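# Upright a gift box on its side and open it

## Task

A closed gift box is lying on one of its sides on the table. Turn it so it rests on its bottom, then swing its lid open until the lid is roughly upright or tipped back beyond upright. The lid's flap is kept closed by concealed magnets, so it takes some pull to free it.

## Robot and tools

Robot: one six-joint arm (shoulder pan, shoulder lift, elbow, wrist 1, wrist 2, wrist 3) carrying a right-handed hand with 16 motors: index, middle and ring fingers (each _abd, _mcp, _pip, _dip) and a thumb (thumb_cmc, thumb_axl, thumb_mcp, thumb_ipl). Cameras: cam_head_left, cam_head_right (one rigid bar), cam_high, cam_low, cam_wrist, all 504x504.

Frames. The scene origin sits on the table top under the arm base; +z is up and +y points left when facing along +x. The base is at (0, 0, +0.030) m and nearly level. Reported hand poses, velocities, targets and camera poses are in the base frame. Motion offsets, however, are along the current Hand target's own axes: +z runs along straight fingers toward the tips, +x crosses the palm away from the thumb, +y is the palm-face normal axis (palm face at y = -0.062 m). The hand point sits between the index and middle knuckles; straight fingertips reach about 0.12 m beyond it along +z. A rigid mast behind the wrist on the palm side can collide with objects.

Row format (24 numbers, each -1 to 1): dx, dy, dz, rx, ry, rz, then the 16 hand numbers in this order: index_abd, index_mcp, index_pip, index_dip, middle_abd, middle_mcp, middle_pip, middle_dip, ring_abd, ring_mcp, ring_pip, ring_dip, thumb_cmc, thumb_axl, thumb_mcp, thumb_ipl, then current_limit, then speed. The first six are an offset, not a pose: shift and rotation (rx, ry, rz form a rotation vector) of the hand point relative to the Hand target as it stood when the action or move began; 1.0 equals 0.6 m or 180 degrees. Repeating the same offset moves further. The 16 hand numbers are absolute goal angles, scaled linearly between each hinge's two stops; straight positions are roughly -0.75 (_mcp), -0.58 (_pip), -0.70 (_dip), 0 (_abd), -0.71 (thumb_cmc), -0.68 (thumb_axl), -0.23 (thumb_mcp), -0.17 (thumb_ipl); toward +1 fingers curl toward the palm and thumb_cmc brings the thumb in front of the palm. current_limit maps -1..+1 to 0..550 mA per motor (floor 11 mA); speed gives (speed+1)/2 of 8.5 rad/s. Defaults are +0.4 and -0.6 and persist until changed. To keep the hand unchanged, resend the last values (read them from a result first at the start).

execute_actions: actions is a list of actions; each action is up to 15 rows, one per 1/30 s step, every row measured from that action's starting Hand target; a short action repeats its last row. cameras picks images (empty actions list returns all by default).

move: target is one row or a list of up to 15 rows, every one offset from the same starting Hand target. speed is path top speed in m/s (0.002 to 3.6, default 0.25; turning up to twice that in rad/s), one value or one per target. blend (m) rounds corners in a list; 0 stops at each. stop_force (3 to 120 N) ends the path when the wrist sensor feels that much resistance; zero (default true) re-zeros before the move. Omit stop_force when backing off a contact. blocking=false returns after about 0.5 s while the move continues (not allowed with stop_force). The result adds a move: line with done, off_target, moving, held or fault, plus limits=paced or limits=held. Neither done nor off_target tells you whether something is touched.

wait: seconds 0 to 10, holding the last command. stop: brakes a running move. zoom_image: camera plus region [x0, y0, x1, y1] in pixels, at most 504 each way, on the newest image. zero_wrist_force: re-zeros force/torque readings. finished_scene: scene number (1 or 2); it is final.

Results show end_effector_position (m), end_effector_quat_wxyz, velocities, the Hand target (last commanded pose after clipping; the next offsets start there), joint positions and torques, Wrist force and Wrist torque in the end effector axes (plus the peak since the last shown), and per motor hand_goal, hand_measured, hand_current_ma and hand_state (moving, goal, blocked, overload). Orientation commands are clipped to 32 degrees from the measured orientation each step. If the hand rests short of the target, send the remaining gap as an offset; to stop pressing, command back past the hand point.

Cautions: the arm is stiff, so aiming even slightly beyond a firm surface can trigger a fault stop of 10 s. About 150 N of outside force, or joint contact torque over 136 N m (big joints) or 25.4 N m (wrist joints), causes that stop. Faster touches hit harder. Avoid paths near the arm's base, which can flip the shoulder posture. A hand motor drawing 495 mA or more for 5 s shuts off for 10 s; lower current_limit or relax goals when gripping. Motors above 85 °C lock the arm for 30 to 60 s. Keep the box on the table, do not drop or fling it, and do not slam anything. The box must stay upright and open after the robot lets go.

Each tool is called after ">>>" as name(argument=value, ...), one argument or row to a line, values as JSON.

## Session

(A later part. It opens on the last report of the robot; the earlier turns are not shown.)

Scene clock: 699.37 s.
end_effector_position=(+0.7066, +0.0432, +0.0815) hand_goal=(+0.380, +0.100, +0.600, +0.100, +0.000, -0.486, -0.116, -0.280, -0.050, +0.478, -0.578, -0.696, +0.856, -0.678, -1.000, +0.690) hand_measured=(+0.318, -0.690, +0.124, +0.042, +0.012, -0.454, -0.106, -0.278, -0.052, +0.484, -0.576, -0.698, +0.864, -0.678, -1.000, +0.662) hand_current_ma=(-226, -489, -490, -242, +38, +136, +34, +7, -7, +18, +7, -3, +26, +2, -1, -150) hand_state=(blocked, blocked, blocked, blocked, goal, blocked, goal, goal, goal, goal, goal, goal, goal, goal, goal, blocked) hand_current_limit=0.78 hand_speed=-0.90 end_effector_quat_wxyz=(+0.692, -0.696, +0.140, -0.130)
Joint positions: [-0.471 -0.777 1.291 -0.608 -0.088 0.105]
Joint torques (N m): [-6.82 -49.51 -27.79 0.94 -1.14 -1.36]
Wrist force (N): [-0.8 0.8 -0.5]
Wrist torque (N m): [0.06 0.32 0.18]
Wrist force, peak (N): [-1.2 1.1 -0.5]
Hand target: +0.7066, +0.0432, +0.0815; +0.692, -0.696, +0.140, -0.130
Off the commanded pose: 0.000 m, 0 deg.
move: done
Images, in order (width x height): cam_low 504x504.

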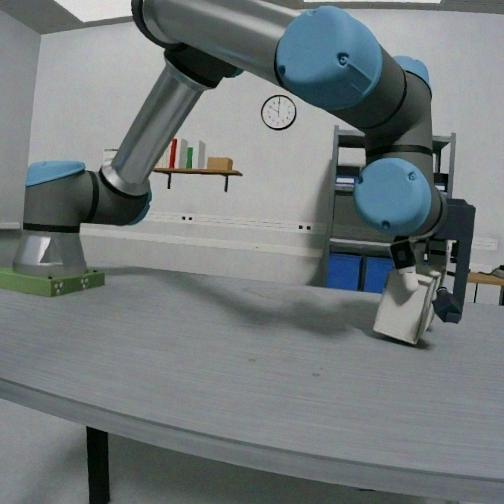

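>>> move(
  target=[0,0,0,0,0,0,0.4,0.1,0.6,0.1,0,-0.505,-0.12,-0.29,-0.02,0.479,-0.577,-0.696,0.857,-0.678,-1,0.655,0.78,-0.92],
)

>>> move(
  target=[0,0,0,0,0,0,0.4,0.1,0.6,0.1,0,-0.53,-0.125,-0.3,-0.02,0.479,-0.577,-0.696,0.857,-0.678,-1,0.63,0.78,-0.92],
  cameras=["cam_low","cam_head_right"],
)

>>> zoom_image(
  camera="cam_low",
  region=[340, 200, 484, 354],
)

Scene clock: 709.27 s.
end_effector_position=(+0.7066, +0.0432, +0.0815) hand_goal=(+0.400, +0.100, +0.600, +0.100, +0.000, -0.506, -0.120, -0.290, -0.020, +0.478, -0.578, -0.696, +0.856, -0.678, -1.000, +0.654) hand_measured=(+0.332, -0.684, +0.146, +0.046, +0.018, -0.458, -0.106, -0.288, -0.022, +0.484, -0.576, -0.698, +0.864, -0.678, -1.000, +0.626) hand_current_ma=(-249, -490, -489, -224, +55, +209, +49, +7, -8, +18, +7, -3, +26, +2, -1, -147) hand_state=(blocked, blocked, blocked, blocked, goal, blocked, goal, goal, goal, goal, goal, goal, goal, goal, goal, blocked) hand_current_limit=0.78 hand_speed=-0.92 end_effector_quat_wxyz=(+0.692, -0.696, +0.140, -0.130)
Joint positions: [-0.471 -0.777 1.291 -0.608 -0.088 0.105]
Joint torques (N m): [-6.53 -49.16 -28.2 0.77 -1.1 -1.42]
Wrist force (N): [-0.8 0.9 -0.5]
Wrist torque (N m): [0.08 0.32 0.18]
Wrist force, peak (N): [-1.0 1.3 -0.4]
Hand target: +0.7066, +0.0432, +0.0815; +0.692, -0.696, +0.140, -0.130
Off the commanded pose: 0.000 m, 0 deg.
move: done

Scene clock: 709.77 s.
end_effector_position=(+0.7066, +0.0432, +0.0815) hand_goal=(+0.400, +0.100, +0.600, +0.100, +0.000, -0.530, -0.126, -0.300, -0.020, +0.478, -0.578, -0.696, +0.856, -0.678, -1.000, +0.630) hand_measured=(+0.334, -0.684, +0.168, +0.048, +0.018, -0.480, -0.110, -0.298, -0.022, +0.484, -0.576, -0.698, +0.864, -0.678, -1.000, +0.602) hand_current_ma=(-239, -489, -490, -216, +56, +219, +59, +6, -8, +18, +7, -3, +26, +2, -1, -146) hand_state=(blocked, blocked, blocked, blocked, goal, blocked, goal, goal, goal, goal, goal, goal, goal, goal, goal, blocked) hand_current_limit=0.78 hand_speed=-0.92 end_effector_quat_wxyz=(+0.692, -0.696, +0.140, -0.130)
Joint positions: [-0.471 -0.777 1.291 -0.608 -0.088 0.105]
Joint torques (N m): [-6.48 -49.07 -27.89 0.8 -1.18 -1.48]
Wrist force (N): [-1.1 0.8 -0.2]
Wrist torque (N m): [0.03 0.34 0.16]
Wrist force, peak (N): [-0.9 1.1 -0.4]
Hand target: +0.7066, +0.0432, +0.0815; +0.692, -0.696, +0.140, -0.130
Off the commanded pose: 0.000 m, 0 deg.
move: done
Images, in order (width x height): cam_head_right 504x504, cam_low 504x504.

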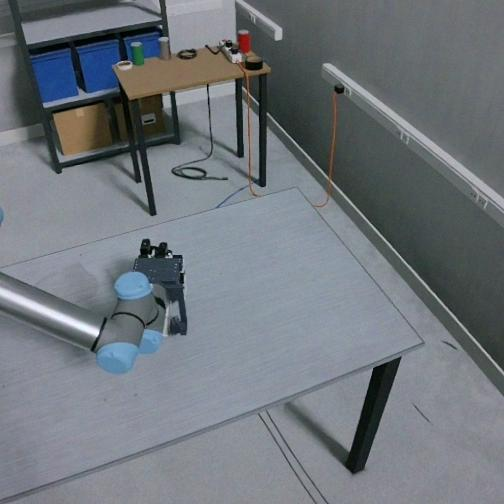

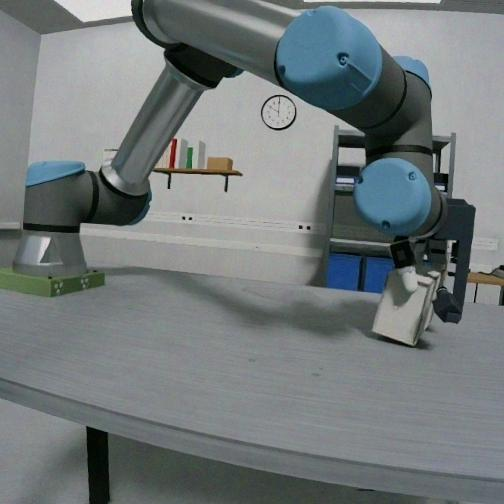

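Scaled by 3.273.

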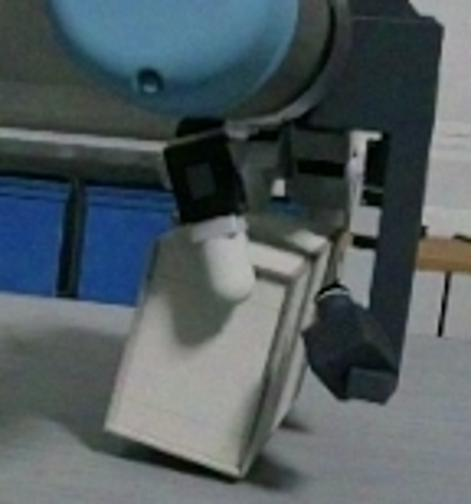

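>>> move(
  target=[0,-0.04,0,0,0,0,0.4,0.1,0.6,0.1,0,-0.53,-0.125,-0.3,-0.02,0.479,-0.577,-0.696,0.857,-0.678,-1,0.63,0.78,-0.92],
  speed=0.03,
  cameras=["cam_low","cam_head_right"],
)

>>> zoom_image(
  camera="cam_low",
  region=[340, 200, 484, 354],
)

Scene clock: 719.00 s.
end_effector_position=(+0.7070, +0.0433, +0.1054) hand_goal=(+0.400, +0.100, +0.600, +0.100, +0.000, -0.530, -0.126, -0.300, -0.020, +0.478, -0.578, -0.696, +0.856, -0.678, -1.000, +0.630) hand_measured=(+0.334, -0.684, +0.168, +0.048, +0.018, -0.480, -0.110, -0.298, -0.022, +0.484, -0.576, -0.698, +0.864, -0.678, -1.000, +0.602) hand_current_ma=(-239, -489, -489, -216, +56, +219, +59, +6, -8, +18, +7, -3, +26, +2, -1, -146) hand_state=(blocked, blocked, blocked, blocked, goal, blocked, goal, goal, goal, goal, goal, goal, goal, goal, goal, blocked) hand_current_limit=0.78 hand_speed=-0.92 end_effector_quat_wxyz=(+0.692, -0.696, +0.140, -0.130)
Joint positions: [-0.471 -0.804 1.274 -0.565 -0.088 0.108]
Joint torques (N m): [2.43 -61.86 -28.75 1.27 1.28 -1.23]
Wrist force (N): [-0.8 1.0 -0.4]
Wrist torque (N m): [0.12 0.31 0.19]
Wrist force, peak (N): [-0.8 1.4 -0.4]
Hand target: +0.7070, +0.0433, +0.1055; +0.692, -0.696, +0.140, -0.130
Off the commanded pose: 0.000 m, 0 deg.
move: done
Images, in order (width x height): cam_head_right 504x504, cam_low 504x504.

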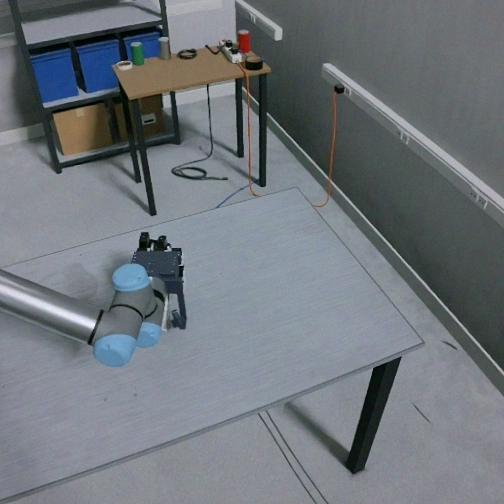

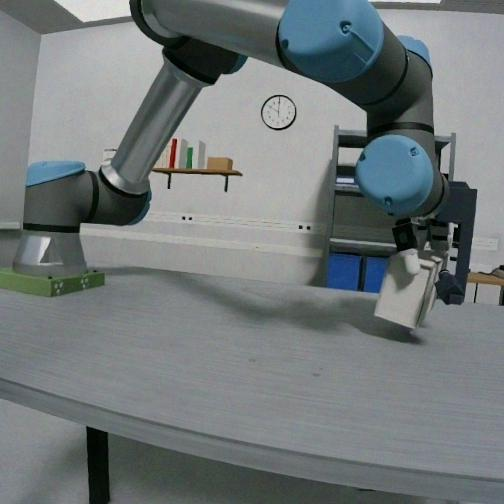

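Scaled by 3.273.

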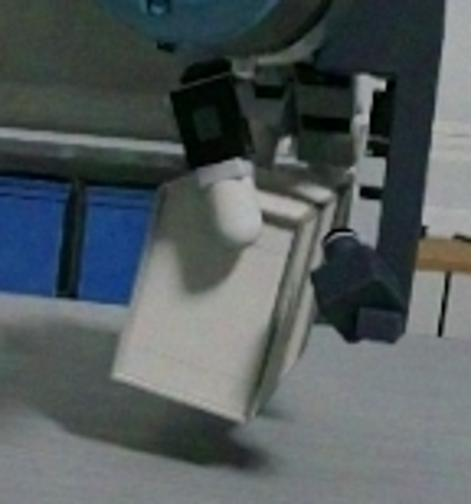

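>>> move(
  target=[0,0,0,0,0,0,0.4,0.1,0.6,0.1,0,-0.53,-0.125,-0.3,-0.02,0.479,-0.577,-0.696,0.857,-0.678,-1,0.59,0.78,-0.92],
)

>>> move(
  target=[0,0,0,0,0,0,0.4,0.1,0.6,0.1,0,-0.55,-0.125,-0.3,-0.02,0.479,-0.577,-0.696,0.857,-0.678,-1,0.56,0.78,-0.92],
  cameras=["cam_low","cam_head_right"],
)

>>> zoom_image(
  camera="cam_low",
  region=[340, 200, 484, 354],
)

Scene clock: 733.67 s.
end_effector_position=(+0.7070, +0.0433, +0.1055) hand_goal=(+0.400, +0.100, +0.600, +0.100, +0.000, -0.530, -0.126, -0.300, -0.020, +0.478, -0.578, -0.696, +0.856, -0.678, -1.000, +0.590) hand_measured=(+0.342, -0.680, +0.200, +0.048, +0.018, -0.484, -0.112, -0.298, -0.022, +0.484, -0.576, -0.698, +0.864, -0.678, -1.000, +0.562) hand_current_ma=(-213, -489, -490, -214, +56, +198, +53, +6, -8, +18, +7, -3, +26, +1, -1, -146) hand_state=(blocked, blocked, blocked, blocked, goal, blocked, goal, goal, goal, goal, goal, goal, goal, goal, goal, blocked) hand_current_limit=0.78 hand_speed=-0.92 end_effector_quat_wxyz=(+0.692, -0.696, +0.140, -0.130)
Joint positions: [-0.471 -0.804 1.274 -0.565 -0.088 0.107]
Joint torques (N m): [-6.38 -61.12 -29.02 1.57 -1.18 -1.72]
Wrist force (N): [-0.7 0.9 -0.4]
Wrist torque (N m): [0.10 0.30 0.20]
Wrist force, peak (N): [-1.2 1.1 -0.5]
Hand target: +0.7070, +0.0433, +0.1055; +0.692, -0.696, +0.140, -0.130
Off the commanded pose: 0.000 m, 0 deg.
move: done

Scene clock: 734.17 s.
end_effector_position=(+0.7070, +0.0433, +0.1055) hand_goal=(+0.400, +0.100, +0.600, +0.100, +0.000, -0.550, -0.126, -0.300, -0.020, +0.478, -0.578, -0.696, +0.856, -0.678, -1.000, +0.560) hand_measured=(+0.344, -0.678, +0.226, +0.050, +0.018, -0.500, -0.112, -0.298, -0.022, +0.484, -0.576, -0.698, +0.864, -0.678, -1.000, +0.534) hand_current_ma=(-204, -490, -490, -210, +56, +220, +53, +6, -8, +18, +7, -3, +26, +0, -1, -138) hand_state=(blocked, blocked, blocked, blocked, goal, blocked, goal, goal, goal, goal, goal, goal, goal, goal, goal, blocked) hand_current_limit=0.78 hand_speed=-0.92 end_effector_quat_wxyz=(+0.692, -0.696, +0.140, -0.130)
Joint positions: [-0.471 -0.804 1.274 -0.565 -0.088 0.107]
Joint torques (N m): [-6.72 -61.05 -28.97 1.5 -1.14 -1.74]
Wrist force (N): [-0.9 1.0 -0.4]
Wrist torque (N m): [0.11 0.33 0.18]
Wrist force, peak (N): [-1.0 1.1 -0.3]
Hand target: +0.7070, +0.0433, +0.1055; +0.692, -0.696, +0.140, -0.130
Off the commanded pose: 0.000 m, 0 deg.
move: done
Images, in order (width x height): cam_head_right 504x504, cam_low 504x504.

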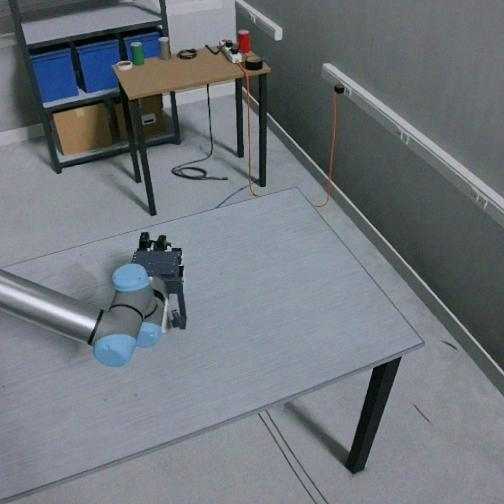

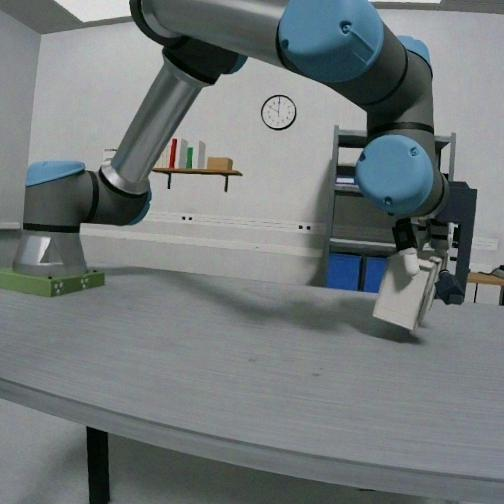

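Scaled by 3.273.

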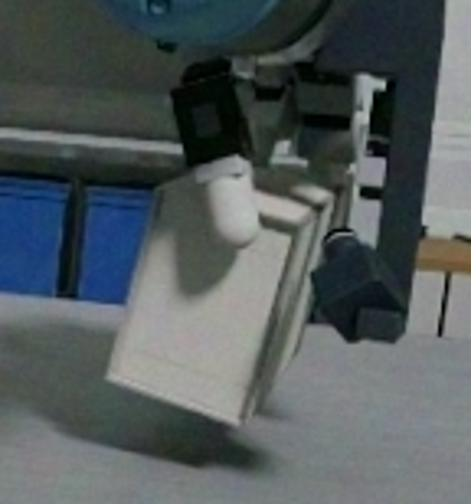

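>>> move(
  target=[0,0.04,0,0,0,0,0.4,0.1,0.6,0.1,0,-0.55,-0.125,-0.3,-0.02,0.479,-0.577,-0.696,0.857,-0.678,-1,0.56,0.78,-0.92],
  speed=0.03,
  stop_force=4,
)

>>> move(
  target=[0,0,0,0,0,0,0.35,-0.6,0.15,0,0,-0.35,-0.05,-0.25,0.1,0.479,-0.577,-0.696,0.857,-0.678,-1,0.85,0.2,-0.85],
)

>>> move(
  target=[0,0,0,0,0,0,0.2,-1,-0.3,-0.5,0,-0.35,-0.05,-0.25,0.1,0.479,-0.577,-0.696,0.857,-0.678,-1,0.85,0.2,-0.7],
)

>>> move(
  target=[0,0.02,0,0,0,0,0.2,-1,-0.3,-0.5,0,-0.35,-0.05,-0.25,0.1,0.479,-0.577,-0.696,0.857,-0.678,-1,0.85,0.2,-0.7],
  speed=0.02,
  stop_force=5,
  cameras=["cam_low","cam_head_right"],
)

>>> zoom_image(
  camera="cam_low",
  region=[340, 200, 484, 354],
)

Scene clock: 788.97 s.
end_effector_position=(+0.7066, +0.0432, +0.0815) hand_goal=(+0.400, +0.100, +0.600, +0.100, +0.000, -0.550, -0.126, -0.300, -0.020, +0.478, -0.578, -0.696, +0.856, -0.678, -1.000, +0.560) hand_measured=(+0.344, -0.678, +0.226, +0.050, +0.018, -0.500, -0.112, -0.298, -0.022, +0.484, -0.576, -0.698, +0.864, -0.678, -1.000, +0.534) hand_current_ma=(-204, -489, -490, -210, +56, +220, +53, +6, -8, +17, +7, -3, +26, +0, -1, -139) hand_state=(blocked, blocked, blocked, blocked, goal, blocked, goal, goal, goal, goal, goal, goal, goal, goal, goal, blocked) hand_current_limit=0.78 hand_speed=-0.92 end_effector_quat_wxyz=(+0.692, -0.696, +0.140, -0.130)
Joint positions: [-0.471 -0.777 1.292 -0.61 -0.088 0.107]
Joint torques (N m): [3.47 -62.12 -4.75 -1.56 1.93 1.78]
Wrist force (N): [-0.9 1.0 -0.4]
Wrist torque (N m): [0.09 0.33 0.07]
Wrist force, peak (N): [-1.1 1.3 -0.2]
Hand target: +0.7066, +0.0432, +0.0815; +0.692, -0.696, +0.140, -0.130
Off the commanded pose: 0.000 m, 0 deg.
move: done

Scene clock: 789.60 s.
end_effector_position=(+0.7066, +0.0432, +0.0815) hand_goal=(+0.350, -0.600, +0.150, +0.000, +0.000, -0.350, -0.050, -0.250, +0.100, +0.478, -0.578, -0.696, +0.856, -0.678, -1.000, +0.850) hand_measured=(+0.330, -0.634, +0.132, -0.014, +0.022, -0.404, -0.066, -0.254, +0.096, +0.482, -0.576, -0.698, +0.860, -0.678, -1.000, +0.594) hand_current_ma=(-67, -147, -64, -52, +72, -235, -59, -14, -11, +17, +7, -3, +14, +0, -1, -330) hand_state=(blocked, blocked, goal, goal, blocked, blocked, goal, goal, goal, goal, goal, goal, goal, goal, goal, blocked) hand_current_limit=0.20 hand_speed=-0.85 end_effector_quat_wxyz=(+0.692, -0.696, +0.140, -0.130)
Joint positions: [-0.471 -0.777 1.292 -0.61 -0.088 0.107]
Joint torques (N m): [4.7 -62.74 -4.91 -1.53 1.99 1.8]
Wrist force (N): [-0.9 0.8 -0.4]
Wrist torque (N m): [0.06 0.33 0.08]
Wrist force, peak (N): [-0.9 1.2 -0.4]
Hand target: +0.7066, +0.0432, +0.0815; +0.692, -0.696, +0.140, -0.130
Off the commanded pose: 0.000 m, 0 deg.
move: done

Scene clock: 790.37 s.
end_effector_position=(+0.7066, +0.0432, +0.0815) hand_goal=(+0.200, -1.000, -0.300, -0.500, +0.000, -0.350, -0.050, -0.250, +0.100, +0.478, -0.578, -0.696, +0.856, -0.678, -1.000, +0.850) hand_measured=(+0.204, -0.982, -0.292, -0.496, +0.004, -0.402, -0.084, -0.264, +0.096, +0.482, -0.576, -0.698, +0.850, -0.678, -1.000, +0.622) hand_current_ma=(+8, +74, +29, +10, +13, -235, -133, -53, -11, +17, +7, -3, -20, +1, -1, -330) hand_state=(goal, goal, goal, goal, goal, blocked, blocked, goal, goal, goal, goal, goal, goal, goal, goal, blocked) hand_current_limit=0.20 hand_speed=-0.70 end_effector_quat_wxyz=(+0.692, -0.696, +0.140, -0.130)
Joint positions: [-0.471 -0.777 1.292 -0.61 -0.088 0.107]
Joint torques (N m): [4.65 -62.34 -4.58 -1.63 2.08 1.81]
Wrist force (N): [-0.8 0.9 -0.4]
Wrist torque (N m): [0.07 0.31 0.09]
Wrist force, peak (N): [-1.2 0.9 -0.5]
Hand target: +0.7066, +0.0432, +0.0815; +0.692, -0.696, +0.140, -0.130
Off the commanded pose: 0.000 m, 0 deg.
move: done

Scene clock: 791.80 s.
end_effector_position=(+0.7066, +0.0433, +0.0777) hand_goal=(+0.200, -1.000, -0.300, -0.500, +0.000, -0.350, -0.050, -0.250, +0.100, +0.478, -0.578, -0.696, +0.856, -0.678, -1.000, +0.850) hand_measured=(+0.204, -0.982, -0.292, -0.496, +0.004, -0.408, -0.090, -0.266, +0.096, +0.482, -0.576, -0.698, +0.856, -0.678, -1.000, +0.640) hand_current_ma=(+8, +74, +28, +10, +13, -258, -162, -61, -10, +17, +7, -3, +1, -3, -1, -330) hand_state=(goal, goal, goal, goal, goal, blocked, blocked, goal, goal, goal, goal, goal, goal, goal, goal, blocked) hand_current_limit=0.20 hand_speed=-0.70 end_effector_quat_wxyz=(+0.692, -0.696, +0.140, -0.130)
Joint positions: [-0.471 -0.773 1.294 -0.616 -0.088 0.106]
Joint torques (N m): [-3.36 -61.94 -28 1.57 -0.19 0.64]
Wrist force (N): [-0.8 0.0 -0.4]
Wrist torque (N m): [-0.08 0.31 0.16]
Wrist force, peak (N): [0.1 -5.8 -2.1]
Hand target: +0.7066, +0.0433, +0.0777; +0.692, -0.696, +0.140, -0.130 (not the last commanded pose)
Off the commanded pose: 0.008 m, 0 deg.
move: contact
Images, in order (width x height): cam_head_right 504x504, cam_low 504x504.

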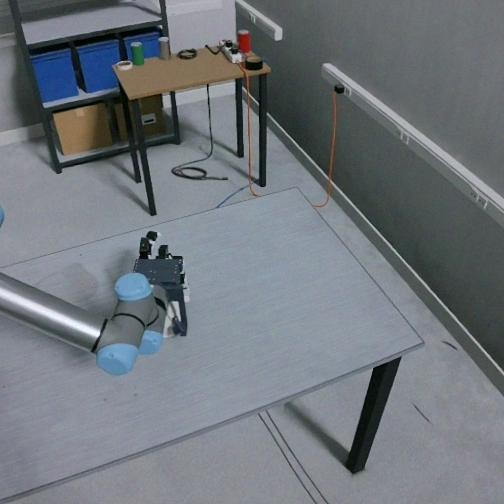

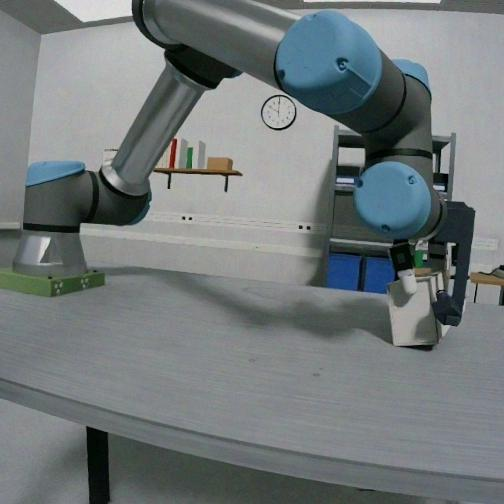

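Scaled by 3.273.

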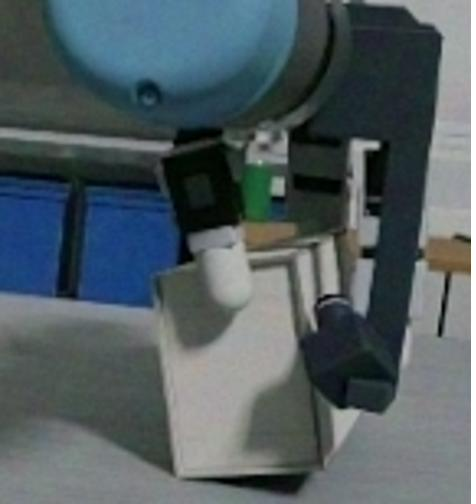

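>>> move(
  target=[0,0.02,0,0,0,0,0.2,-1,-0.3,-0.5,0,-0.4,-0.09,-0.26,0.1,0.479,-0.577,-0.696,0.857,-0.678,-1,0.68,-0.2,-0.7],
  speed=0.02,
  stop_force=5,
)

>>> move(
  target=[0,0,0,0,0,0,0.2,-1,-0.3,-0.5,0,-0.5,-0.139,-0.4,0.1,0.479,-0.577,-0.696,0.857,-0.678,-1,0.55,-0.2,-0.94],
  cameras=["cam_low","cam_head_right"],
)

>>> zoom_image(
  camera="cam_low",
  region=[340, 200, 484, 354],
)

Scene clock: 805.43 s.
end_effector_position=(+0.7064, +0.0432, +0.0657) hand_goal=(+0.200, -1.000, -0.300, -0.500, +0.000, -0.400, -0.090, -0.260, +0.100, +0.478, -0.578, -0.696, +0.856, -0.678, -1.000, +0.680) hand_measured=(+0.204, -0.982, -0.292, -0.496, +0.002, -0.410, -0.104, -0.264, +0.096, +0.482, -0.576, -0.698, +0.858, -0.678, -1.000, +0.672) hand_current_ma=(+8, +74, +28, +10, +7, -37, -47, -16, -10, +17, +7, -3, +5, -3, -1, -38) hand_state=(goal, goal, goal, goal, goal, goal, goal, goal, goal, goal, goal, goal, goal, goal, goal, goal) hand_current_limit=-0.20 hand_speed=-0.70 end_effector_quat_wxyz=(+0.692, -0.696, +0.140, -0.130)
Joint positions: [-0.471 -0.758 1.302 -0.638 -0.088 0.105]
Joint torques (N m): [-5.89 -61.22 -3.79 -1.59 -0.18 1.87]
Wrist force (N): [-0.7 -0.9 0.0]
Wrist torque (N m): [-0.07 0.30 0.03]
Wrist force, peak (N): [-0.5 -3.0 -1.2]
Hand target: +0.7064, +0.0432, +0.0657; +0.692, -0.696, +0.140, -0.130
Off the commanded pose: 0.000 m, 0 deg.
move: done

Scene clock: 806.50 s.
end_effector_position=(+0.7064, +0.0432, +0.0657) hand_goal=(+0.200, -1.000, -0.300, -0.500, +0.000, -0.500, -0.140, -0.400, +0.100, +0.478, -0.578, -0.696, +0.856, -0.678, -1.000, +0.550) hand_measured=(+0.204, -0.982, -0.292, -0.496, +0.002, -0.480, -0.134, -0.398, +0.100, +0.482, -0.576, -0.698, +0.856, -0.678, -1.000, +0.552) hand_current_ma=(+8, +74, +28, +10, +7, +84, +18, +8, -2, +17, +7, -3, +2, -3, +3, +10) hand_state=(goal, goal, goal, goal, goal, blocked, goal, goal, goal, goal, goal, goal, goal, goal, goal, goal) hand_current_limit=-0.20 hand_speed=-0.94 end_effector_quat_wxyz=(+0.692, -0.696, +0.140, -0.130)
Joint positions: [-0.471 -0.758 1.302 -0.638 -0.088 0.105]
Joint torques (N m): [-0.86 -62.2 -4.47 -1.47 1.74 1.8]
Wrist force (N): [-0.7 -0.4 -0.4]
Wrist torque (N m): [-0.04 0.32 0.05]
Wrist force, peak (N): [-0.8 -0.9 -0.4]
Hand target: +0.7064, +0.0432, +0.0657; +0.692, -0.696, +0.140, -0.130
Off the commanded pose: 0.000 m, 0 deg.
move: done
Images, in order (width x height): cam_head_right 504x504, cam_low 504x504.

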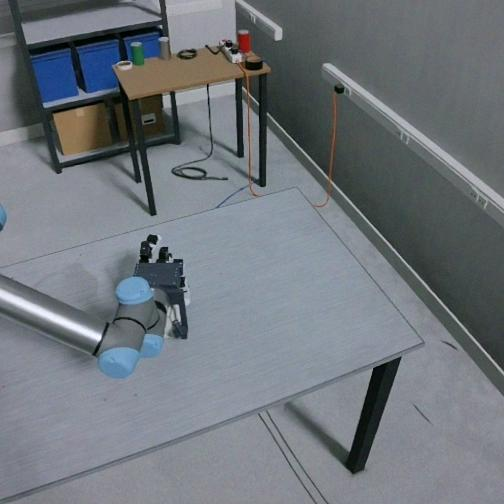

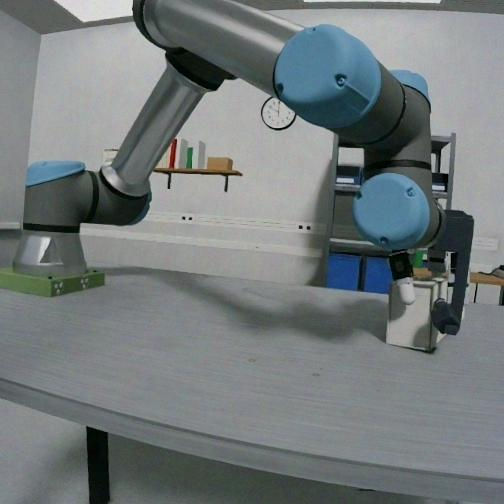

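Scaled by 3.273.

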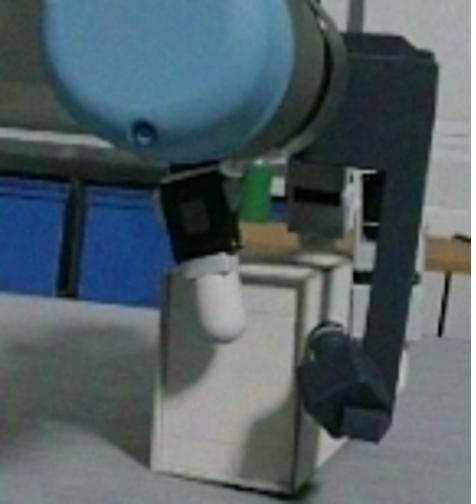

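>>> move(
  target=[0,0,0,0,0,0,0.2,-1,-0.3,-0.5,0,-0.589,-0.139,-0.406,0.2,0.479,-0.577,-0.696,0.857,-0.678,-1,0.4,0.2,-0.6],
)

>>> move(
  target=[-0.1,-0.2,0.1,0,0,0,0.1,-1,-0.3,-0.5,0,-0.589,-0.139,-0.406,0.2,-0.75,-0.577,-0.696,0.857,-0.678,-1,0.4,0.2,-0.6],
  speed=0.2,
  cameras=["cam_low","cam_head_right","cam_high"],
)

>>> zoom_image(
  camera="cam_high",
  region=[320, 200, 460, 340],
)

>>> zoom_image(
  camera="cam_head_right",
  region=[110, 240, 210, 350],
)

>>> zoom_image(
  camera="cam_low",
  region=[340, 200, 484, 354],
)

Scene clock: 825.47 s.
end_effector_position=(+0.7064, +0.0432, +0.0657) hand_goal=(+0.200, -1.000, -0.300, -0.500, +0.000, -0.590, -0.140, -0.406, +0.200, +0.478, -0.578, -0.696, +0.856, -0.678, -1.000, +0.400) hand_measured=(+0.204, -0.982, -0.292, -0.496, +0.002, -0.568, -0.134, -0.404, +0.198, +0.482, -0.576, -0.698, +0.856, -0.678, -0.998, +0.402) hand_current_ma=(+8, +74, +28, +10, +7, +86, +16, +8, -7, +17, +7, -3, +2, -3, +4, +13) hand_state=(goal, goal, goal, goal, goal, blocked, goal, goal, goal, goal, goal, goal, goal, goal, goal, goal) hand_current_limit=0.20 hand_speed=-0.60 end_effector_quat_wxyz=(+0.692, -0.696, +0.140, -0.130)
Joint positions: [-0.471 -0.758 1.302 -0.638 -0.088 0.105]
Joint torques (N m): [4.12 -61.86 -4.35 -1.42 1.58 1.8]
Wrist force (N): [-0.4 -0.5 -0.3]
Wrist torque (N m): [-0.05 0.28 0.06]
Wrist force, peak (N): [-0.7 -0.5 -0.5]
Hand target: +0.7064, +0.0432, +0.0657; +0.692, -0.696, +0.140, -0.130
Off the commanded pose: 0.000 m, 0 deg.
move: done

Scene clock: 826.97 s.
end_effector_position=(+0.6748, +0.1216, +0.1858) hand_goal=(+0.100, -1.000, -0.300, -0.500, +0.000, -0.590, -0.140, -0.406, +0.200, -0.750, -0.578, -0.696, +0.856, -0.678, -1.000, +0.400) hand_measured=(+0.104, -0.982, -0.292, -0.496, +0.002, -0.570, -0.134, -0.404, +0.198, -0.726, -0.576, -0.698, +0.856, -0.678, -0.998, +0.402) hand_current_ma=(+8, +73, +27, +10, +7, +81, +16, +8, -4, +97, +7, -3, +1, -3, +5, +12) hand_state=(goal, goal, goal, goal, goal, blocked, goal, goal, goal, blocked, goal, goal, goal, goal, goal, goal) hand_current_limit=0.20 hand_speed=-0.60 end_effector_quat_wxyz=(+0.695, -0.693, +0.139, -0.130)
Joint positions: [-0.38 -1.003 1.4 -0.544 0.003 0.16]
Joint torques (N m): [4.92 -55.15 -31.22 1.43 2.32 -1.94]
Wrist force (N): [-0.8 0.2 0.1]
Wrist torque (N m): [0.05 0.29 0.13]
Wrist force, peak (N): [-1.2 -0.8 0.2]
Hand target: +0.6749, +0.1217, +0.1860; +0.692, -0.696, +0.140, -0.130
Off the commanded pose: 0.000 m, 0 deg.
move: done
Images, in order (width x height): cam_head_right 504x504, cam_high 504x504, cam_low 504x504.

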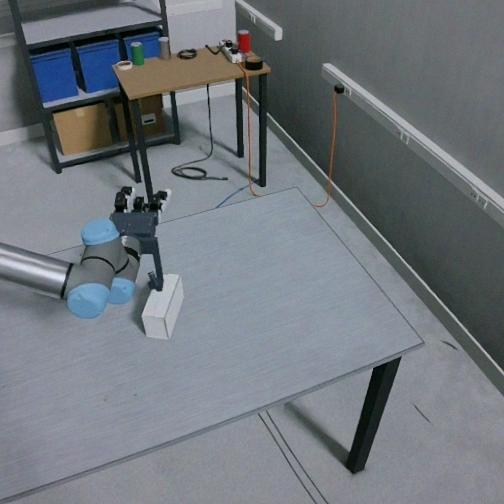

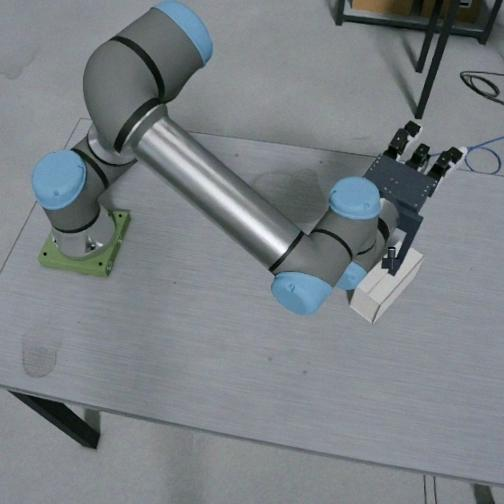

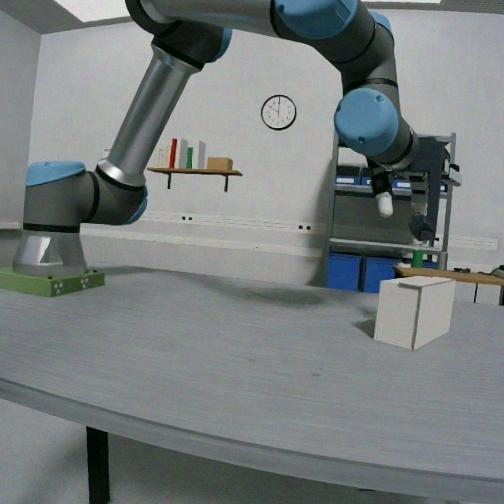

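Scaled by 3.600.

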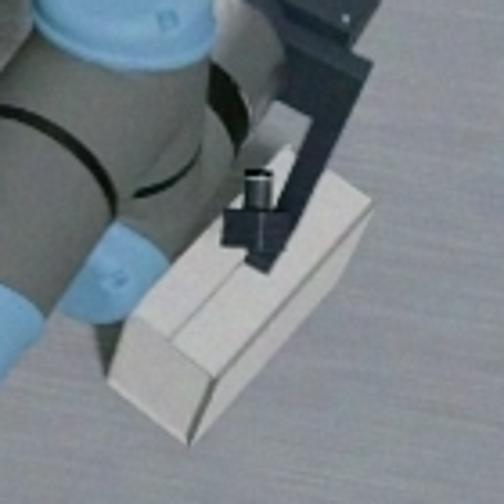

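Scaled by 4.582.

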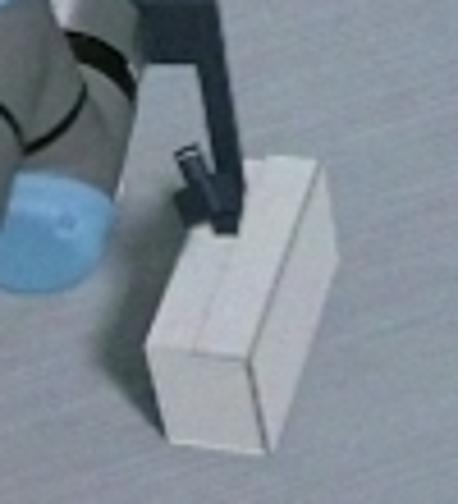

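Scaled by 3.273.

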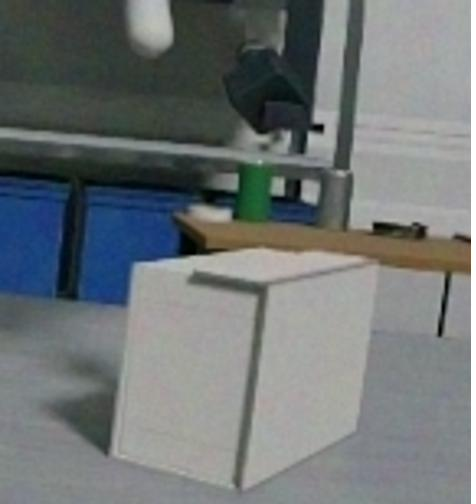

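>>> move(
  target=[
    [0.1125,0.11,-0.0999,0,0.052,0.004,0.1,-1,-0.3,-0.5,0,-0.589,-0.139,-0.406,0.2,-0.75,-0.577,-0.696,0.857,-0.678,-1,0.4,0.2,-0.6],
    [0.1125,0.1755,-0.0999,0,0.052,0.004,0.1,-1,-0.3,-0.5,0,-0.589,-0.139,-0.406,0.2,-0.75,-0.577,-0.696,0.857,-0.678,-1,0.4,0.2,-0.6],
  ],
  speed=0.15,
)

>>> move(
  target=[0,0,0,0,0,0,0.1,-1,-0.3,-0.5,0,-0.33,-0.19,-0.4,0.2,-0.75,-0.577,-0.696,0.857,-0.678,-1,0.7,-0.55,-0.8],
  cameras=["cam_low","cam_head_right","cam_high"],
)

>>> zoom_image(
  camera="cam_low",
  region=[340, 200, 484, 354],
)

Scene clock: 865.27 s.
end_effector_position=(+0.7136, +0.0405, +0.0803) hand_goal=(+0.100, -1.000, -0.300, -0.500, +0.000, -0.590, -0.140, -0.406, +0.200, -0.750, -0.578, -0.696, +0.856, -0.678, -1.000, +0.400) hand_measured=(+0.102, -0.982, -0.292, -0.496, +0.002, -0.570, -0.134, -0.404, +0.198, -0.726, -0.576, -0.698, +0.856, -0.678, -0.998, +0.402) hand_current_ma=(+8, +72, +27, +10, +7, +80, +16, +8, -4, +95, +7, -3, +1, -3, +5, +12) hand_state=(goal, goal, goal, goal, goal, goal, goal, goal, goal, blocked, goal, goal, goal, goal, goal, goal) hand_current_limit=0.20 hand_speed=-0.60 end_effector_quat_wxyz=(+0.680, -0.682, +0.200, -0.182)
Joint positions: [-0.476 -0.789 1.318 -0.389 0.071 -0.117]
Joint torques (N m): [4.5 -45.04 -27.16 1.75 1.63 -1.28]
Wrist force (N): [-0.8 -0.2 -0.2]
Wrist torque (N m): [-0.01 0.26 0.16]
Wrist force, peak (N): [-1.0 -1.6 -0.3]
Hand target: +0.7136, +0.0405, +0.0803; +0.679, -0.682, +0.200, -0.182
Off the commanded pose: 0.000 m, 0 deg.
move: done

Scene clock: 866.10 s.
end_effector_position=(+0.7136, +0.0405, +0.0803) hand_goal=(+0.100, -1.000, -0.300, -0.500, +0.000, -0.330, -0.190, -0.400, +0.200, -0.750, -0.578, -0.696, +0.856, -0.678, -1.000, +0.700) hand_measured=(+0.102, -0.982, -0.292, -0.496, +0.002, -0.334, -0.196, -0.404, +0.198, -0.726, -0.576, -0.698, +0.854, -0.678, -1.000, +0.676) hand_current_ma=(+8, +72, +27, +10, +7, -11, -24, -11, -4, +95, +7, -3, -6, -2, +0, -124) hand_state=(goal, goal, goal, goal, goal, goal, goal, goal, goal, blocked, goal, goal, goal, goal, goal, blocked) hand_current_limit=-0.55 hand_speed=-0.80 end_effector_quat_wxyz=(+0.680, -0.682, +0.200, -0.182)
Joint positions: [-0.476 -0.788 1.318 -0.389 0.071 -0.117]
Joint torques (N m): [4.44 -46 -28.16 1.72 1.59 -1.87]
Wrist force (N): [-0.6 0.7 -0.1]
Wrist torque (N m): [0.02 0.21 0.20]
Wrist force, peak (N): [-0.8 1.0 -0.2]
Hand target: +0.7136, +0.0405, +0.0803; +0.680, -0.682, +0.200, -0.182
Off the commanded pose: 0.000 m, 0 deg.
move: done
Images, in order (width x height): cam_head_right 504x504, cam_high 504x504, cam_low 504x504.

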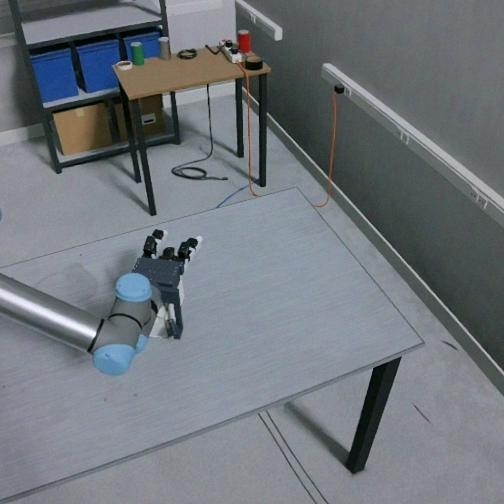

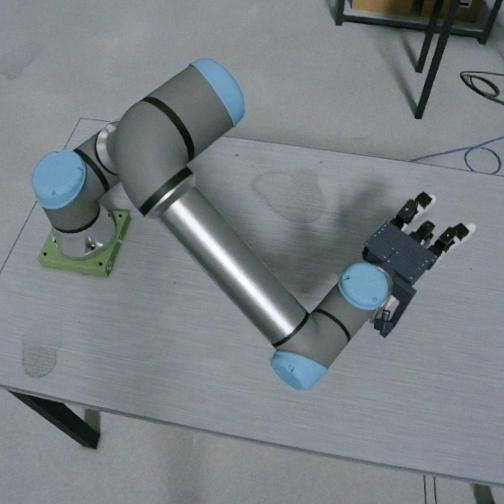

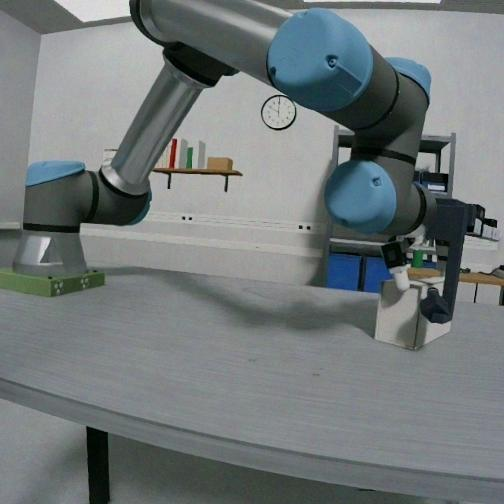

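Scaled by 3.273.

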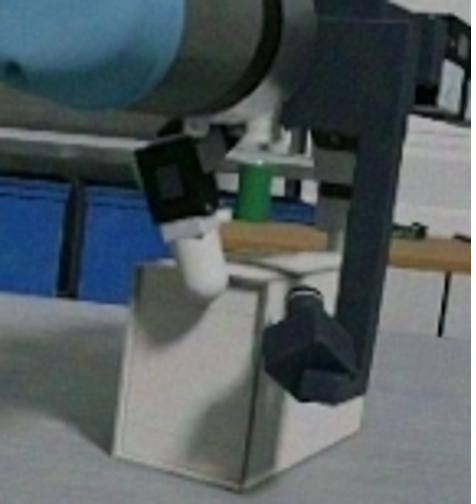

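>>> move(
  target=[0,0,0,0,0,0,0.1,-1,-0.3,-0.5,0,-0.45,-0.19,-0.4,0.2,-0.75,-0.577,-0.696,0.857,-0.678,-1,0.6,-0.4,-0.7],
)

>>> move(
  target=[0.005,-0.005,0,0,0,0,0.1,-1,-0.3,-0.5,0,-0.45,-0.19,-0.4,0.2,-0.75,-0.577,-0.696,0.857,-0.678,-1,0.6,-0.4,-0.7],
  speed=0.03,
)

>>> move(
  target=[0,0,0,0,0,0,0.1,-1,-0.3,-0.5,0,-0.26,-0.15,-0.36,0.2,-0.75,-0.577,-0.696,0.857,-0.678,-1,0.78,-0.5,-0.8],
)

>>> move(
  target=[0,0,0,0,0,0,0.1,-1,-0.3,-0.5,0,-0.15,-0.05,-0.26,0.2,-0.75,-0.577,-0.696,0.857,-0.678,-1,0.9,0.4,-0.85],
  cameras=["cam_low","cam_head_right","cam_high"],
)

>>> zoom_image(
  camera="cam_low",
  region=[340, 200, 484, 354],
)

>>> zoom_image(
  camera="cam_high",
  region=[340, 170, 484, 334],
)

Scene clock: 886.67 s.
end_effector_position=(+0.7136, +0.0405, +0.0803) hand_goal=(+0.100, -1.000, -0.300, -0.500, +0.000, -0.450, -0.190, -0.400, +0.200, -0.750, -0.578, -0.696, +0.856, -0.678, -1.000, +0.600) hand_measured=(+0.102, -0.982, -0.292, -0.496, +0.002, -0.430, -0.190, -0.402, +0.198, -0.726, -0.576, -0.698, +0.854, -0.678, -1.000, +0.602) hand_current_ma=(+8, +72, +27, +10, +7, +81, -3, -7, -4, +95, +7, -3, -6, -2, +3, +9) hand_state=(goal, goal, goal, goal, goal, blocked, goal, goal, goal, blocked, goal, goal, goal, goal, goal, goal) hand_current_limit=-0.40 hand_speed=-0.70 end_effector_quat_wxyz=(+0.680, -0.682, +0.200, -0.182)
Joint positions: [-0.476 -0.788 1.318 -0.389 0.071 -0.117]
Joint torques (N m): [1.28 -50.72 -27.44 1.82 1.18 -1.74]
Wrist force (N): [-0.6 -0.2 -0.4]
Wrist torque (N m): [0.00 0.22 0.18]
Wrist force, peak (N): [-0.9 1.0 0.0]
Hand target: +0.7136, +0.0405, +0.0803; +0.680, -0.682, +0.200, -0.182
Off the commanded pose: 0.000 m, 0 deg.
move: done

Scene clock: 887.50 s.
end_effector_position=(+0.7162, +0.0390, +0.0832) hand_goal=(+0.100, -1.000, -0.300, -0.500, +0.000, -0.450, -0.190, -0.400, +0.200, -0.750, -0.578, -0.696, +0.856, -0.678, -1.000, +0.600) hand_measured=(+0.102, -0.982, -0.292, -0.496, +0.002, -0.430, -0.190, -0.402, +0.198, -0.726, -0.576, -0.698, +0.854, -0.678, -1.000, +0.602) hand_current_ma=(+8, +72, +27, +10, +7, +81, -3, -7, -4, +95, +7, -3, -6, -2, +3, +9) hand_state=(goal, goal, goal, goal, goal, blocked, goal, goal, goal, blocked, goal, goal, goal, goal, goal, goal) hand_current_limit=-0.40 hand_speed=-0.70 end_effector_quat_wxyz=(+0.680, -0.682, +0.200, -0.182)
Joint positions: [-0.477 -0.786 1.305 -0.38 0.071 -0.116]
Joint torques (N m): [-8.26 -44.24 -28.47 1.59 -2.03 -1.63]
Wrist force (N): [-0.7 -0.4 -0.2]
Wrist torque (N m): [-0.04 0.24 0.13]
Wrist force, peak (N): [-0.7 -0.4 -0.2]
Hand target: +0.7162, +0.0390, +0.0833; +0.680, -0.682, +0.200, -0.182
Off the commanded pose: 0.000 m, 0 deg.
move: done

Scene clock: 888.00 s.
end_effector_position=(+0.7162, +0.0390, +0.0833) hand_goal=(+0.100, -1.000, -0.300, -0.500, +0.000, -0.260, -0.150, -0.360, +0.200, -0.750, -0.578, -0.696, +0.856, -0.678, -1.000, +0.780) hand_measured=(+0.102, -0.982, -0.292, -0.496, +0.002, -0.360, -0.158, -0.364, +0.198, -0.726, -0.576, -0.698, +0.854, -0.678, -1.000, +0.670) hand_current_ma=(+8, +72, +27, +10, +7, -137, -28, -11, -4, +95, +7, -3, -6, -2, +0, -137) hand_state=(goal, goal, goal, goal, goal, blocked, goal, goal, goal, blocked, goal, goal, goal, goal, goal, blocked) hand_current_limit=-0.50 hand_speed=-0.80 end_effector_quat_wxyz=(+0.680, -0.682, +0.200, -0.182)
Joint positions: [-0.477 -0.786 1.305 -0.38 0.071 -0.116]
Joint torques (N m): [-7.86 -44.52 -27.75 1.85 -1.81 -1.75]
Wrist force (N): [-0.8 -1.1 -0.6]
Wrist torque (N m): [-0.02 0.25 0.14]
Wrist force, peak (N): [-0.6 -1.2 -0.8]
Hand target: +0.7162, +0.0390, +0.0833; +0.680, -0.682, +0.200, -0.182
Off the commanded pose: 0.000 m, 0 deg.
move: done

Scene clock: 888.50 s.
end_effector_position=(+0.7162, +0.0390, +0.0833) hand_goal=(+0.100, -1.000, -0.300, -0.500, +0.000, -0.150, -0.050, -0.260, +0.200, -0.750, -0.578, -0.696, +0.856, -0.678, -1.000, +0.900) hand_measured=(+0.102, -0.982, -0.292, -0.496, +0.002, -0.358, -0.158, -0.328, +0.198, -0.726, -0.576, -0.698, +0.852, -0.678, -1.000, +0.678) hand_current_ma=(+8, +72, +27, +10, +7, -385, -385, -293, -4, +95, +7, -3, -11, -2, -1, -385) hand_state=(goal, goal, goal, goal, goal, blocked, blocked, blocked, goal, blocked, goal, goal, goal, goal, goal, blocked) hand_current_limit=0.40 hand_speed=-0.85 end_effector_quat_wxyz=(+0.680, -0.682, +0.200, -0.182)
Joint positions: [-0.477 -0.786 1.305 -0.379 0.071 -0.116]
Joint torques (N m): [-6.99 -46.44 -28.46 1.76 -1.68 -1.86]
Wrist force (N): [-0.8 0.9 -0.1]
Wrist torque (N m): [0.03 0.26 0.18]
Wrist force, peak (N): [-0.7 -1.2 -0.7]
Hand target: +0.7162, +0.0390, +0.0833; +0.680, -0.682, +0.200, -0.182
Off the commanded pose: 0.000 m, 0 deg.
move: done
Images, in order (width x height): cam_head_right 504x504, cam_high 504x504, cam_low 504x504.

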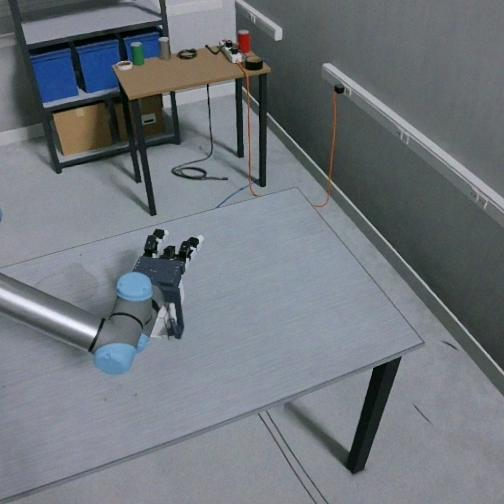

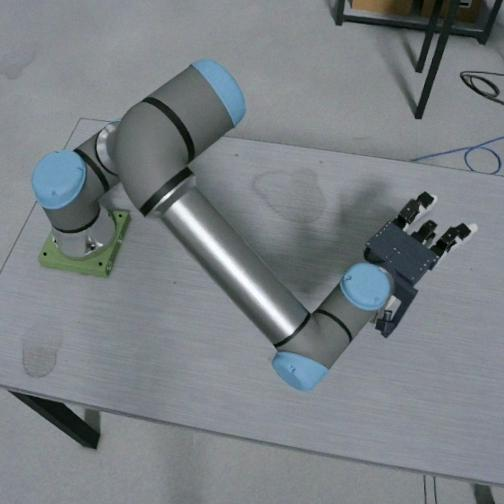

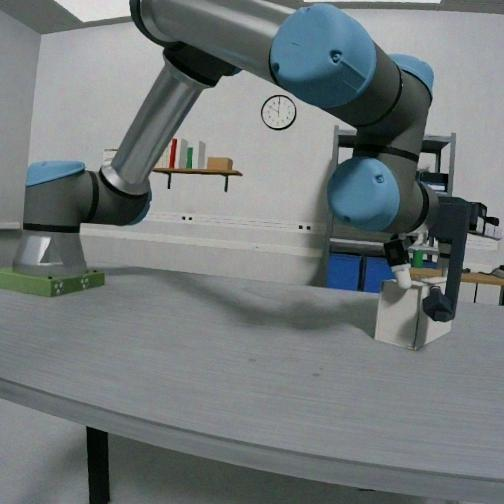

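Scaled by 3.273.

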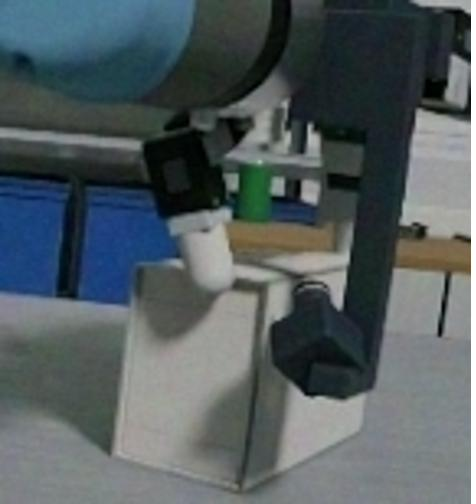

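Scaled by 3.073.

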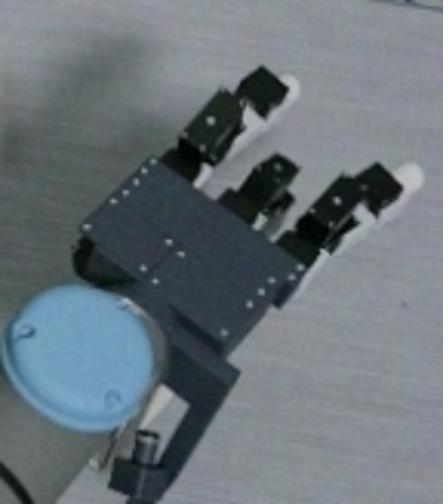

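>>> move(
  target=[0,0,0,0,0,0,0.4,-0.2,0.4,0,0,-0.15,-0.05,-0.26,0.2,-0.75,-0.577,-0.696,0.857,-0.678,-1,0.9,0.75,-0.8],
  cameras=["cam_low"],
)

>>> move(
  target=[0,-0.02,0,0,0,0,0.4,0.1,0.6,0.1,0,-0.15,-0.05,-0.26,0.2,-0.75,-0.577,-0.696,0.857,-0.678,-1,0.9,0.75,-0.8],
  speed=0.03,
  cameras=["cam_low","cam_head_right"],
)

>>> zoom_image(
  camera="cam_low",
  region=[340, 200, 484, 354],
)

Scene clock: 897.93 s.
end_effector_position=(+0.7162, +0.0390, +0.0833) hand_goal=(+0.400, -0.200, +0.400, +0.000, +0.000, -0.150, -0.050, -0.260, +0.200, -0.750, -0.578, -0.696, +0.856, -0.678, -1.000, +0.900) hand_measured=(+0.362, -0.696, +0.052, -0.036, +0.026, -0.354, -0.158, -0.328, +0.198, -0.726, -0.576, -0.698, +0.848, -0.678, -1.000, +0.678) hand_current_ma=(-135, -481, -481, -141, +87, -481, -481, -293, -4, +95, +7, -3, -29, +0, -2, -481) hand_state=(blocked, blocked, blocked, blocked, blocked, blocked, blocked, blocked, goal, blocked, goal, goal, goal, goal, goal, blocked) hand_current_limit=0.75 hand_speed=-0.80 end_effector_quat_wxyz=(+0.680, -0.682, +0.200, -0.182)
Joint positions: [-0.477 -0.786 1.305 -0.379 0.071 -0.116]
Joint torques (N m): [-0.57 -53.66 -26.9 1.74 -0.54 -1.76]
Wrist force (N): [0.1 -2.1 0.1]
Wrist torque (N m): [0.07 0.26 0.12]
Wrist force, peak (N): [0.3 -2.1 0.0]
Hand target: +0.7162, +0.0390, +0.0833; +0.680, -0.682, +0.200, -0.182
Off the commanded pose: 0.000 m, 0 deg.
move: done
Images, in order (width x height): cam_low 504x504.

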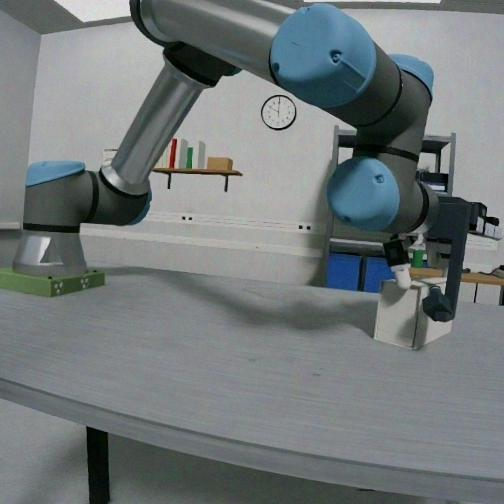

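Scene clock: 898.93 s.
end_effector_position=(+0.7165, +0.0389, +0.0952) hand_goal=(+0.400, +0.100, +0.600, +0.100, +0.000, -0.150, -0.050, -0.260, +0.200, -0.750, -0.578, -0.696, +0.856, -0.678, -1.000, +0.900) hand_measured=(+0.362, -0.696, +0.052, +0.064, +0.016, -0.344, -0.158, -0.328, +0.198, -0.726, -0.576, -0.698, +0.846, -0.678, -1.000, +0.666) hand_current_ma=(-135, -481, -481, -141, +50, -481, -481, -293, -4, +95, +7, -3, -32, +0, -3, -481) hand_state=(blocked, blocked, blocked, blocked, goal, blocked, blocked, blocked, goal, blocked, goal, goal, goal, goal, goal, blocked) hand_current_limit=0.75 hand_speed=-0.80 end_effector_quat_wxyz=(+0.680, -0.682, +0.200, -0.182)
Joint positions: [-0.477 -0.8 1.296 -0.36 0.071 -0.113]
Joint torques (N m): [4.92 -61.86 -29.82 1.51 1.63 -2.1]
Wrist force (N): [-0.7 1.3 -0.1]
Wrist torque (N m): [0.07 0.24 0.19]
Wrist force, peak (N): [0.4 -2.0 0.2]
Hand target: +0.7165, +0.0389, +0.0953; +0.680, -0.682, +0.200, -0.182
Off the commanded pose: 0.000 m, 0 deg.
move: done
Images, in order (width x height): cam_head_right 504x504, cam_low 504x504.

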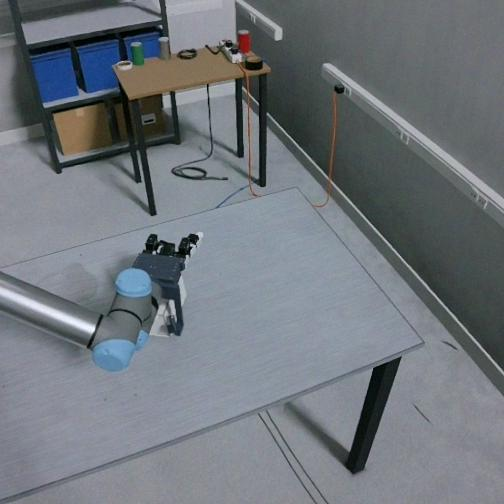

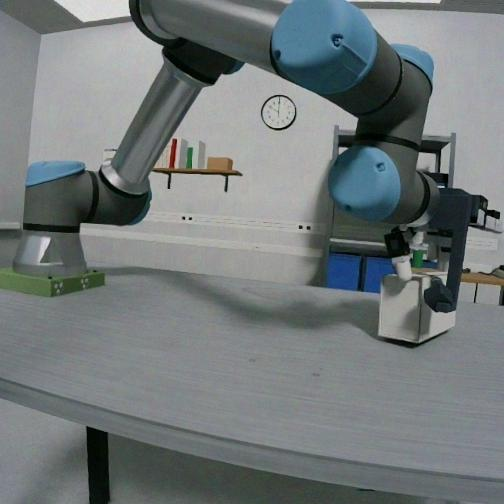

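Scaled by 3.273.

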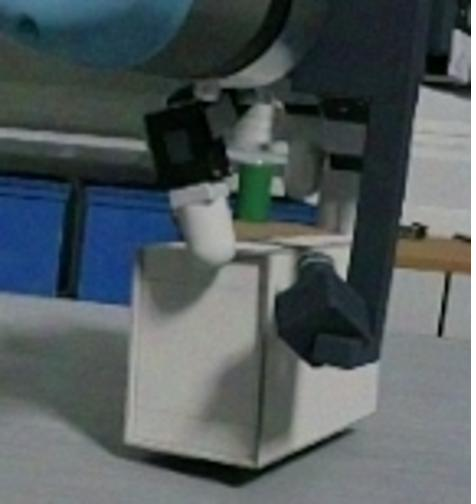

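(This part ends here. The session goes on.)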